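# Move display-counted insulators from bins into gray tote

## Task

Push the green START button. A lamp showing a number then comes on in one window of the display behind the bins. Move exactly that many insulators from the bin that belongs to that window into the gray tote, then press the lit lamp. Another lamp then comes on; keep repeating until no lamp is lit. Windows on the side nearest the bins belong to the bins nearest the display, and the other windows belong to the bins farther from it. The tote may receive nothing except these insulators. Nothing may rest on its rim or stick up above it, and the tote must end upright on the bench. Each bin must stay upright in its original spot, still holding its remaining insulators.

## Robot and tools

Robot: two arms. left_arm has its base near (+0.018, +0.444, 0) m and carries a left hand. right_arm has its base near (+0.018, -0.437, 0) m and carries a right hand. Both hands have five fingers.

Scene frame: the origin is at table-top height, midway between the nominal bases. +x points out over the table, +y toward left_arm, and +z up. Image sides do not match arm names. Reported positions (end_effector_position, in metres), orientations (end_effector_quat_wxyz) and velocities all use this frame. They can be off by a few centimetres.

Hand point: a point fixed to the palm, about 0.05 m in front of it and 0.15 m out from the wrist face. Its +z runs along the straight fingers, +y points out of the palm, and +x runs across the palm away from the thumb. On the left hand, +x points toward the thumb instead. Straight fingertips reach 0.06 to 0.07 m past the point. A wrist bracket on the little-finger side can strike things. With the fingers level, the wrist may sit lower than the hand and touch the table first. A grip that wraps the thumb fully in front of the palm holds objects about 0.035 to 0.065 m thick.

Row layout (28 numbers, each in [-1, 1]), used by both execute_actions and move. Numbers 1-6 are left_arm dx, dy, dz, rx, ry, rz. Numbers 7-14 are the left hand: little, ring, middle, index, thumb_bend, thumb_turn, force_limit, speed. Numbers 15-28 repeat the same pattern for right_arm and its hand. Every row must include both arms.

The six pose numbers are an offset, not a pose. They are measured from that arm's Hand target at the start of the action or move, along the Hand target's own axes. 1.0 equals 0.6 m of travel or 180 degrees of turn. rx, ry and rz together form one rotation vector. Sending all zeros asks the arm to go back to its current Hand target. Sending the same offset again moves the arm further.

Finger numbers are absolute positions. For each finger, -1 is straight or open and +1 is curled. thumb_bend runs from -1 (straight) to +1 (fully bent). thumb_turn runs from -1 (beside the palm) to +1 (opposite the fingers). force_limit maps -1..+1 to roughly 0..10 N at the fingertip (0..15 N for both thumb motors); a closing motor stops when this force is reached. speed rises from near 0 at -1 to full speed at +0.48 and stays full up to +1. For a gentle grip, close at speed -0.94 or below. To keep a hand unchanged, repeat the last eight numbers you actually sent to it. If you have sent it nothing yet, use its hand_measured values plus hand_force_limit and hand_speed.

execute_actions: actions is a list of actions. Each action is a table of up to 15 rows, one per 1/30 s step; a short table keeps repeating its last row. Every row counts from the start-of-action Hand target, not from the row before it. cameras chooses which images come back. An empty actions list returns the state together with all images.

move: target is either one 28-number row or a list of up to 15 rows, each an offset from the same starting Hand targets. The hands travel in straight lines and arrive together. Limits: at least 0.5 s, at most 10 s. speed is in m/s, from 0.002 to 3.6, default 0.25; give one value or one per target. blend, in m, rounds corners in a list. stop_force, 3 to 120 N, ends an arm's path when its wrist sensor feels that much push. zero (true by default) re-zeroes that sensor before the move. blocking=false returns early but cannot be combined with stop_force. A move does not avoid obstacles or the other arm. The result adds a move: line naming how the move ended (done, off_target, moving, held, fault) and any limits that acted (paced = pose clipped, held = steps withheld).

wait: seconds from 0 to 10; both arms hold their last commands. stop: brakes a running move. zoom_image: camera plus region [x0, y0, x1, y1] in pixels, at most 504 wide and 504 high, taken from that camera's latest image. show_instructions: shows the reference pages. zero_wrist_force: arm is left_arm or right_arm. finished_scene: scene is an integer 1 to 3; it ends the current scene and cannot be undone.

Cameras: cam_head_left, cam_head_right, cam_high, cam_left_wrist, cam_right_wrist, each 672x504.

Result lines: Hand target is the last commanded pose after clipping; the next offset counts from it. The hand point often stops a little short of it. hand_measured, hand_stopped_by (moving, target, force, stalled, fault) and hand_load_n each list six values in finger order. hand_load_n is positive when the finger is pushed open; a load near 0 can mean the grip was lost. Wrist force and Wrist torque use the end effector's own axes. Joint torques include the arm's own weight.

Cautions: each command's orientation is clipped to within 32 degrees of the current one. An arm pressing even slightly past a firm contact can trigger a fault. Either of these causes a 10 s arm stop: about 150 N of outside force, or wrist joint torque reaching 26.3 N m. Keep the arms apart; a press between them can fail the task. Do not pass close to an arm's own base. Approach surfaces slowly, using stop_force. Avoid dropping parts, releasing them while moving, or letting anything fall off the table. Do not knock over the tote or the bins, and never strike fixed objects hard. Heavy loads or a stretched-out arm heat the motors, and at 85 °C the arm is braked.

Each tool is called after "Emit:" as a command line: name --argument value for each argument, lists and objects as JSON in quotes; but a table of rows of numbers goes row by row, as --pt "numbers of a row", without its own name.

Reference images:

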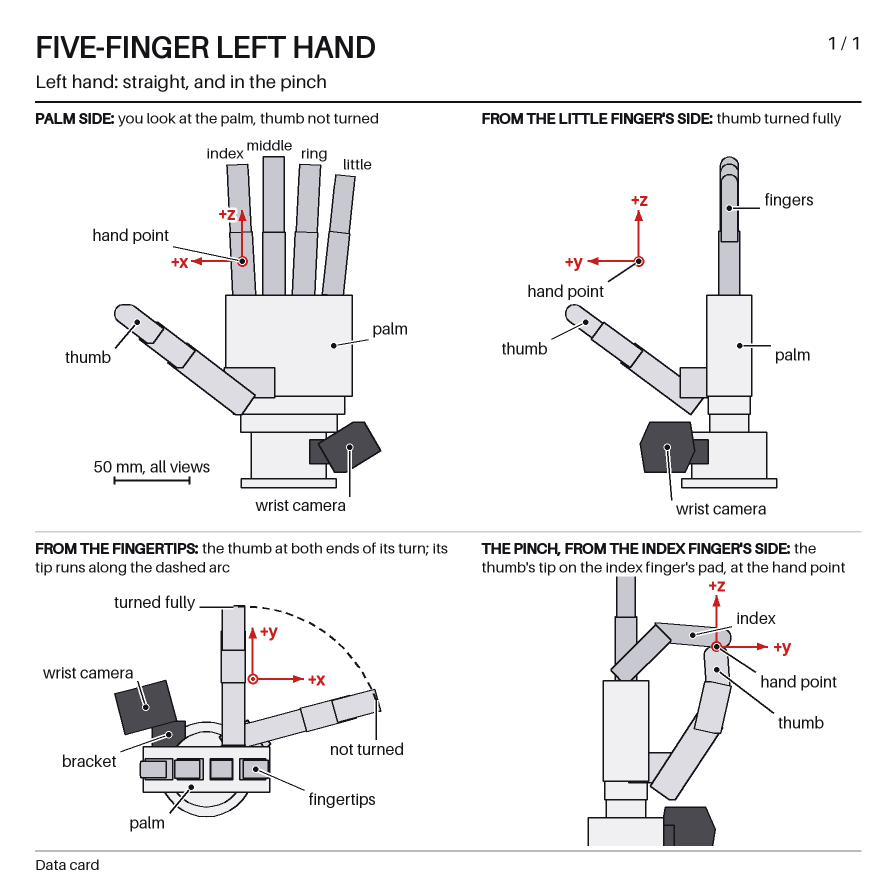

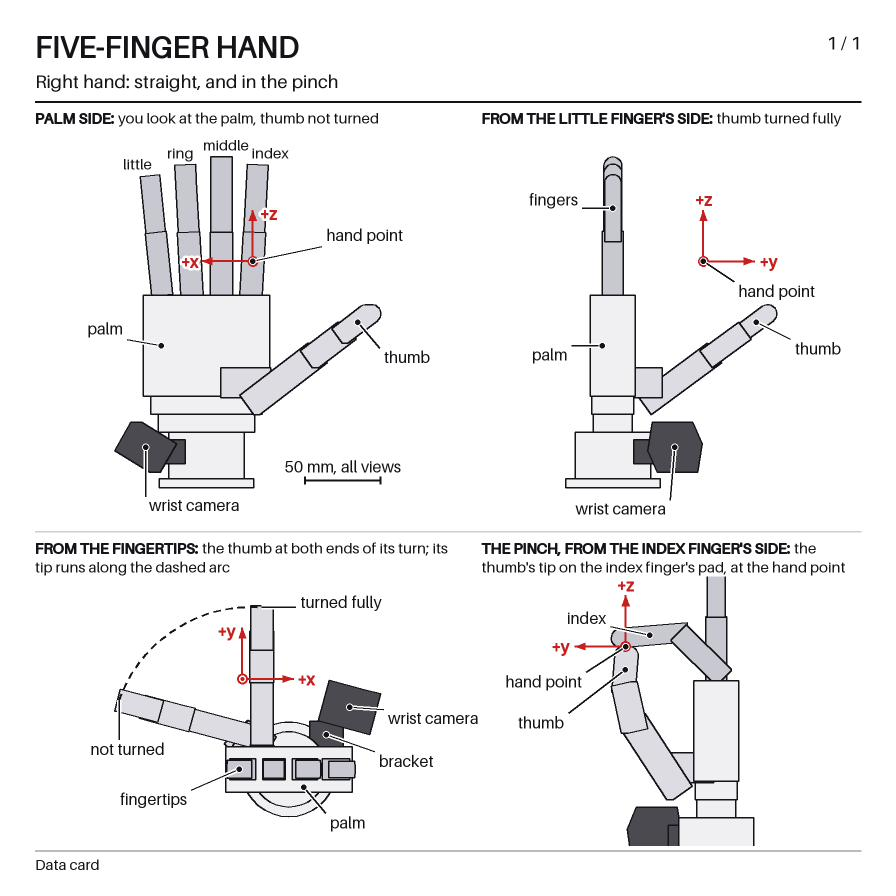

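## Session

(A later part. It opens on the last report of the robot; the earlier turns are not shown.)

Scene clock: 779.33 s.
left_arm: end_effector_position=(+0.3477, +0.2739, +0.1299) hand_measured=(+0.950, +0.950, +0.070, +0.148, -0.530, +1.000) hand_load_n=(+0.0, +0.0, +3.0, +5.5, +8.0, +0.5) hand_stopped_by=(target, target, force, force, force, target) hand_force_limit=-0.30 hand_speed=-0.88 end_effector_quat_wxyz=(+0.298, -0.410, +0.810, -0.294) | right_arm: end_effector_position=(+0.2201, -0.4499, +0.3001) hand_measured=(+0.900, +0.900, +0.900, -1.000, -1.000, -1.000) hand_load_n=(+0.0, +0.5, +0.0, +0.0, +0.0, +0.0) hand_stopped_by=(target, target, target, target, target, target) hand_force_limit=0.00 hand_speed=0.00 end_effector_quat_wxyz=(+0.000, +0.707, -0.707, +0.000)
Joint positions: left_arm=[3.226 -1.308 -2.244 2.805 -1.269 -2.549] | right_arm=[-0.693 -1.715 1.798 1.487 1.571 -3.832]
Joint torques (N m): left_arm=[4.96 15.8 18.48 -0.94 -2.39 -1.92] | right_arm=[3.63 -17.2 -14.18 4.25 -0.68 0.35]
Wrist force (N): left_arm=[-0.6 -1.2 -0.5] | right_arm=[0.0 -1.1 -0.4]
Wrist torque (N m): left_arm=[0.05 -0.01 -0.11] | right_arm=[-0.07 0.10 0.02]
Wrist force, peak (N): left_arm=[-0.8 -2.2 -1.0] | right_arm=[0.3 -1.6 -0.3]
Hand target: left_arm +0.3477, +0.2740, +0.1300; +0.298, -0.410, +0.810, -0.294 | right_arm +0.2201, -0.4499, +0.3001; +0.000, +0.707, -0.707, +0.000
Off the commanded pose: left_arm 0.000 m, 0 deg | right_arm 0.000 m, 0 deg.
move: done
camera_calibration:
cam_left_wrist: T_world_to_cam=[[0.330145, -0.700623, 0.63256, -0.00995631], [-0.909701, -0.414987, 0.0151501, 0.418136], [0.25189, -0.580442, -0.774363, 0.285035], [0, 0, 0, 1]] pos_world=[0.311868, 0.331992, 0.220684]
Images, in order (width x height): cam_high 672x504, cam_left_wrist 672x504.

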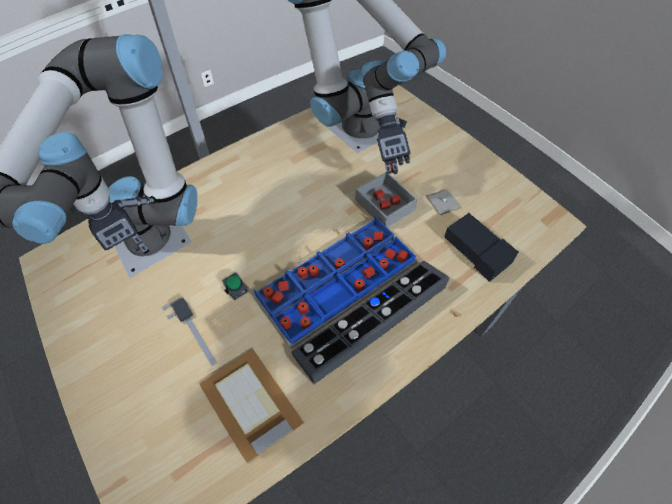

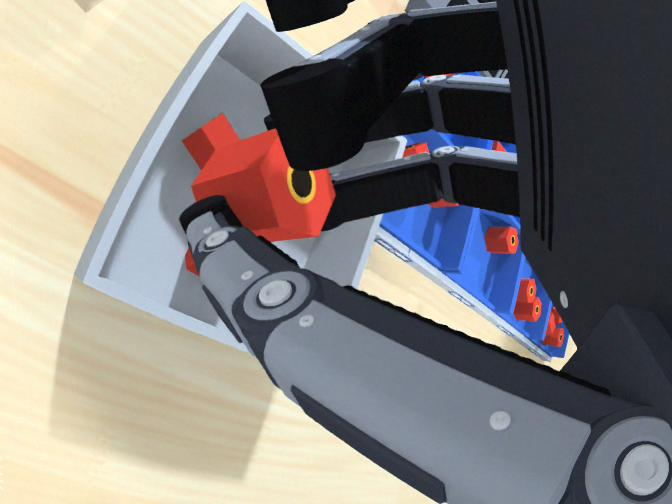

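Emit:
move --pt "0.0379 0.113 0.1017 0 0 0 0.95 0.95 0.4 0.35 -0.4 1 -0.3 -0.88 0 0 0 0 0 0 0.9 0.9 0.9 -1 -1 -1 0 0" --pt "0.0379 0.113 0.1017 0 0 0 0.95 0.95 0.0 0.0 -0.6 1 -0.3 -0.7 0 0 0 0 0 0 0.9 0.9 0.9 -1 -1 -1 0 0" --pt "0 0 0 0 0 0 0.95 0.95 0.0 0.0 -0.6 1 -0.3 -0.7 0 0 0 0 0 0 0.9 0.9 0.9 -1 -1 -1 0 0" --speed '[0.1,0.1,0.2]' --cameras '["cam_left_wrist","cam_head_right"]'

Scene clock: 792.10 s.
left_arm: end_effector_position=(+0.3476, +0.2740, +0.1298) hand_measured=(+0.950, +0.950, +0.000, +0.000, -0.600, +1.000) hand_load_n=(+0.0, +0.0, +0.0, +0.0, +0.0, +0.0) hand_stopped_by=(target, target, target, target, target, target) hand_force_limit=-0.30 hand_speed=-0.70 end_effector_quat_wxyz=(+0.298, -0.410, +0.810, -0.294) end_effector_velocity=(-0.001, +0.000, +0.000) end_effector_angular_velocity=(+0.000, +0.004, +0.000) | right_arm: end_effector_position=(+0.2201, -0.4499, +0.3001) hand_measured=(+0.900, +0.900, +0.900, -1.000, -1.000, -1.000) hand_load_n=(+0.0, +0.0, +0.0, +0.0, +0.0, +0.0) hand_stopped_by=(target, target, target, target, target, target) hand_force_limit=0.00 hand_speed=0.00 end_effector_quat_wxyz=(+0.000, +0.707, -0.707, +0.000)
Joint positions: left_arm=[3.227 -1.308 -2.245 2.805 -1.27 -2.549] | right_arm=[-0.693 -1.715 1.798 1.487 1.571 -3.832]
Joint velocities: left_arm=[0 0 0.001 -0.005 0 0] | right_arm=[within noise]
Joint torques (N m): left_arm=[-5.32 8.59 27.49 -2.15 0.14 -0.93] | right_arm=[3.6 -18.18 -13.96 4.42 -0.79 0.18]
Wrist force (N): left_arm=[-0.9 -1.4 -0.9] | right_arm=[0.2 -1.2 -0.3]
Wrist torque (N m): left_arm=[0.04 0.01 -0.14] | right_arm=[-0.11 0.06 0.03]
Wrist force, peak (N): left_arm=[-1.1 -2.5 -1.9] | right_arm=[0.0 -1.6 -0.4]
Hand target: left_arm +0.3477, +0.2740, +0.1300; +0.298, -0.410, +0.810, -0.294 | right_arm +0.2201, -0.4499, +0.3001; +0.000, +0.707, -0.707, +0.000
Off the commanded pose: left_arm 0.000 m, 0 deg | right_arm 0.000 m, 0 deg.
move: done
camera_calibration:
cam_left_wrist: T_world_to_cam=[[0.330533, -0.700584, 0.6324, -0.00988831], [-0.909558, -0.415293, 0.0153243, 0.418109], [0.251895, -0.58027, -0.774491, 0.285009], [0, 0, 0, 1]] pos_world=[0.31177, 0.332092, 0.220583]
Images, in order (width x height): cam_head_right 672x504, cam_left_wrist 672x504.

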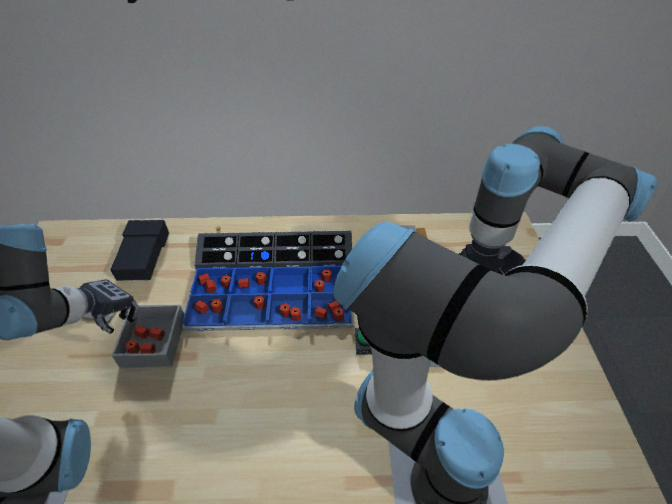

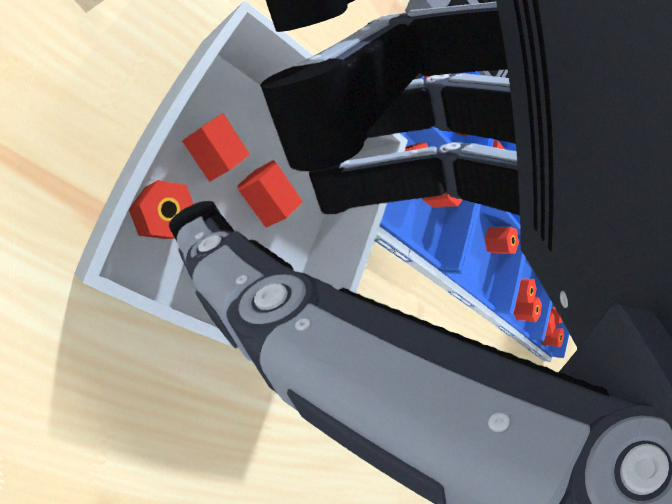

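Emit:
move --target '[0.1992,-0.3353,0.4137,-0.1029,0.043,-0.0709,0.95,0.95,0.95,-1,-0.6,1,-0.3,0,0,0,0,0,0,0,0.9,0.9,0.9,-1,-1,-1,0,0]' --speed 0.3

Emit:
move --target '[0,0.0225,0.039,0,0,0,0.95,0.95,0.95,-1,-0.6,1,-0.3,0,0,0,0,0,0,0,0.9,0.9,0.9,-1,-1,-1,0,0]' --speed 0.02 --stop_force 8 --cameras '["cam_high"]'

Emit:
zoom_image --camera "cam_high" --region '[240, 200, 480, 390]'

Scene clock: 803.30 s.
left_arm: end_effector_position=(+0.5681, +0.0175, +0.0849) hand_measured=(+0.950, +0.950, +0.950, -1.000, -0.600, +1.000) hand_load_n=(+0.0, +0.0, +0.0, +0.0, +0.0, +0.0) hand_stopped_by=(target, target, target, target, target, target) hand_force_limit=-0.30 hand_speed=0.00 end_effector_quat_wxyz=(+0.139, -0.519, +0.814, -0.218) end_effector_velocity=(+0.001, +0.000, +0.001) end_effector_angular_velocity=(+0.000, +0.000, +0.000) | right_arm: end_effector_position=(+0.2201, -0.4499, +0.3001) hand_measured=(+0.900, +0.900, +0.900, -1.000, -1.000, -1.000) hand_load_n=(+0.0, +0.0, +0.0, +0.0, +0.0, +0.0) hand_stopped_by=(target, target, target, target, target, target) hand_force_limit=0.00 hand_speed=0.00 end_effector_quat_wxyz=(+0.000, +0.707, -0.707, +0.000)
Joint positions: left_arm=[2.714 -2.373 -0.965 2.29 -1.564 -3.128] | right_arm=[-0.693 -1.715 1.798 1.487 1.571 -3.832]
Joint velocities: left_arm=[0 -0.002 0.006 -0.004 0 0] | right_arm=[within noise]
Joint torques (N m): left_arm=[8.64 35.57 26.6 -2.76 -1.33 -1.4] | right_arm=[3.52 -17.2 -13.4 4.35 -0.94 0.09]
Wrist force (N): left_arm=[-0.8 -0.8 -1.0] | right_arm=[0.3 -1.3 -0.2]
Wrist torque (N m): left_arm=[0.15 0.05 -0.13] | right_arm=[-0.11 0.05 0.03]
Wrist force, peak (N): left_arm=[-1.4 0.2 -2.5] | right_arm=[-0.2 -1.5 -0.4]
Hand target: left_arm +0.5681, +0.0175, +0.0849; +0.139, -0.519, +0.814, -0.218 | right_arm +0.2201, -0.4499, +0.3001; +0.000, +0.707, -0.707, +0.000
Off the commanded pose: left_arm 0.000 m, 0 deg | right_arm 0.000 m, 0 deg.
move: done

Scene clock: 805.43 s.
left_arm: end_effector_position=(+0.5681, +0.0176, +0.0638) hand_measured=(+0.950, +0.950, +0.950, -1.000, -0.600, +1.000) hand_load_n=(+0.0, +0.0, +0.0, +1.0, +0.0, -0.5) hand_stopped_by=(target, target, target, target, target, target) hand_force_limit=-0.30 hand_speed=0.00 end_effector_quat_wxyz=(+0.139, -0.519, +0.814, -0.218) | right_arm: end_effector_position=(+0.2201, -0.4499, +0.3001) hand_measured=(+0.900, +0.900, +0.900, -1.000, -1.000, -1.000) hand_load_n=(+0.0, +0.0, +0.0, -0.5, +0.0, +0.0) hand_stopped_by=(target, target, target, target, target, target) hand_force_limit=0.00 hand_speed=0.00 end_effector_quat_wxyz=(+0.000, +0.707, -0.707, +0.000)
Joint positions: left_arm=[2.714 -2.386 -0.996 2.335 -1.564 -3.128] | right_arm=[-0.693 -1.715 1.798 1.487 1.571 -3.832]
Joint torques (N m): left_arm=[6.83 53.99 24.64 -0.88 1.99 -1.51] | right_arm=[4.45 -17.54 -14.6 4.38 -0.79 0.02]
Wrist force (N): left_arm=[-0.4 -4.3 -7.2] | right_arm=[-0.1 -1.3 -0.2]
Wrist torque (N m): left_arm=[0.70 0.05 -0.09] | right_arm=[-0.13 0.10 0.01]
Wrist force, peak (N): left_arm=[-1.6 -6.8 -8.5] | right_arm=[0.1 -1.5 -0.3]
Hand target: left_arm +0.5681, +0.0175, +0.0638; +0.139, -0.519, +0.814, -0.218 (not the last commanded pose) | right_arm +0.2201, -0.4499, +0.3001; +0.000, +0.707, -0.707, +0.000
Off the commanded pose: left_arm 0.006 m, 0 deg | right_arm 0.000 m, 0 deg.
move: contact (left_arm)
Images, in order (width x height): cam_high 672x504.

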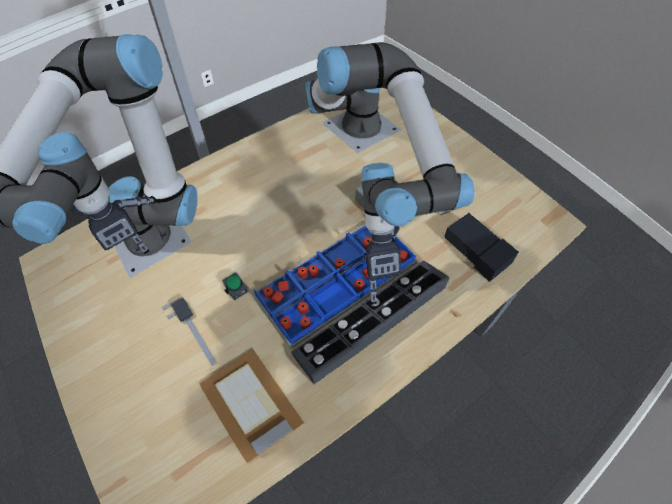

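Scaled by 2.100.

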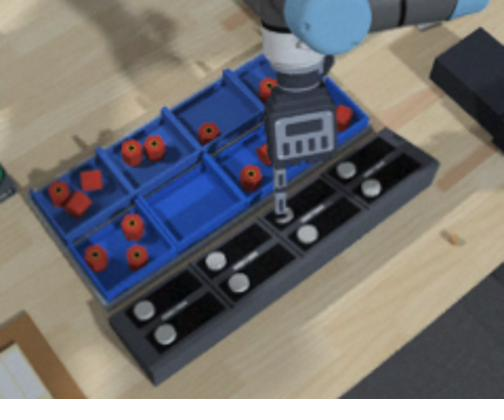

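Emit:
move --pt "0 -0.0667 -0.1155 0 0 0 0.95 0.95 0.95 -1 -0.6 1 -0.3 0 0 0 0 0 0 0 0.9 0.9 0.9 -1 -1 -1 0 0" --pt "0.03 0.05 -0.38 0 0 0 0.95 0.95 0.95 -1 -0.6 1 -0.3 0 0 0 0 0 0 0 0.9 0.9 0.9 -1 -1 -1 0 0" --speed 0.25 --blend '[0.02,0]' --cameras '["cam_head_left","cam_head_right","cam_high"]'

Emit:
zoom_image --camera "cam_high" --region '[240, 160, 480, 390]'

Emit:
zoom_image --camera "cam_head_right" --region '[100, 220, 380, 390]'

Scene clock: 813.30 s.
left_arm: end_effector_position=(+0.4336, +0.0601, +0.2462) hand_measured=(+0.950, +0.950, +0.950, -1.000, -0.600, +1.000) hand_load_n=(+0.0, +0.0, +0.0, +0.0, +0.0, +0.0) hand_stopped_by=(target, target, target, target, target, target) hand_force_limit=-0.30 hand_speed=0.00 end_effector_quat_wxyz=(+0.139, -0.519, +0.814, -0.218) | right_arm: end_effector_position=(+0.2201, -0.4499, +0.3001) hand_measured=(+0.900, +0.900, +0.900, -1.000, -1.000, -1.000) hand_load_n=(+0.0, +0.0, +0.0, +0.0, +0.0, +0.0) hand_stopped_by=(target, target, target, target, target, target) hand_force_limit=0.00 hand_speed=0.00 end_effector_quat_wxyz=(+0.000, +0.707, -0.707, +0.000)
Joint positions: left_arm=[2.68 -1.964 -1.208 2.125 -1.581 -3.158] | right_arm=[-0.693 -1.715 1.798 1.487 1.571 -3.832]
Joint torques (N m): left_arm=[9.46 45.56 14.58 -2.14 2.38 1.95] | right_arm=[4.3 -18.16 -14.64 4.25 -0.78 -0.13]
Wrist force (N): left_arm=[-1.0 -0.7 -0.8] | right_arm=[0.0 -1.2 -0.4]
Wrist torque (N m): left_arm=[0.15 0.07 -0.05] | right_arm=[-0.09 0.09 0.02]
Wrist force, peak (N): left_arm=[-0.6 -4.3 -7.4] | right_arm=[0.2 -1.5 -0.4]
Hand target: left_arm +0.4336, +0.0601, +0.2463; +0.139, -0.519, +0.814, -0.218 | right_arm +0.2201, -0.4499, +0.3001; +0.000, +0.707, -0.707, +0.000
Off the commanded pose: left_arm 0.000 m, 0 deg | right_arm 0.000 m, 0 deg.
move: done
Images, in order (width x height): cam_head_left 672x504, cam_head_right 672x504, cam_high 672x504.

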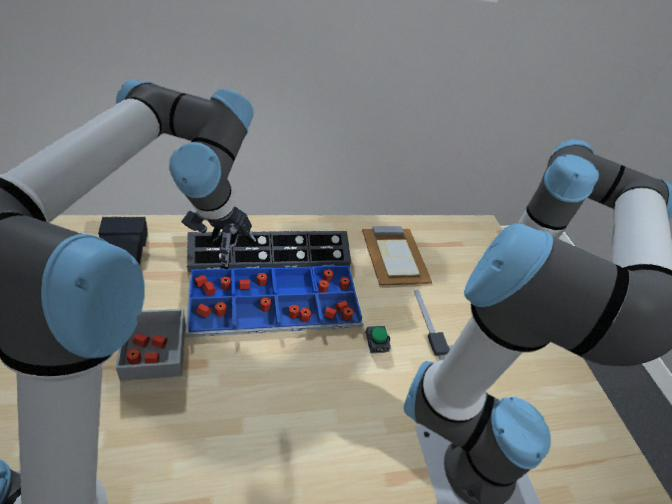

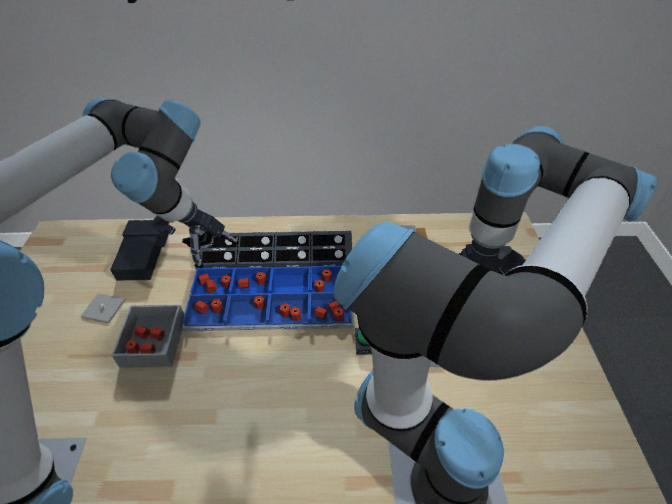

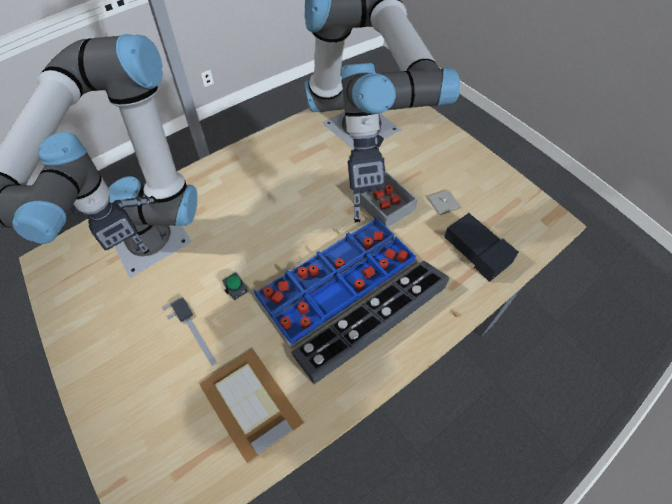

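Scaled by 2.100.

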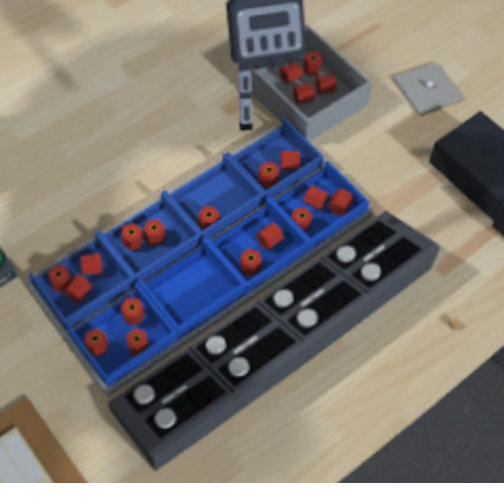

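Scaled by 1.800.

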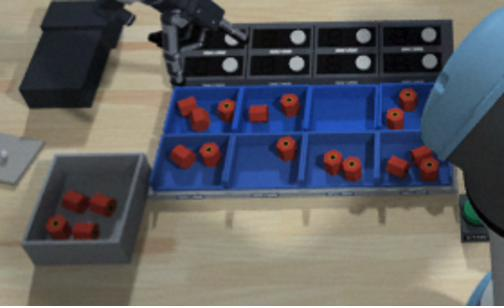

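Emit:
finished_scene --scene 2

The scene is finished: the task was done.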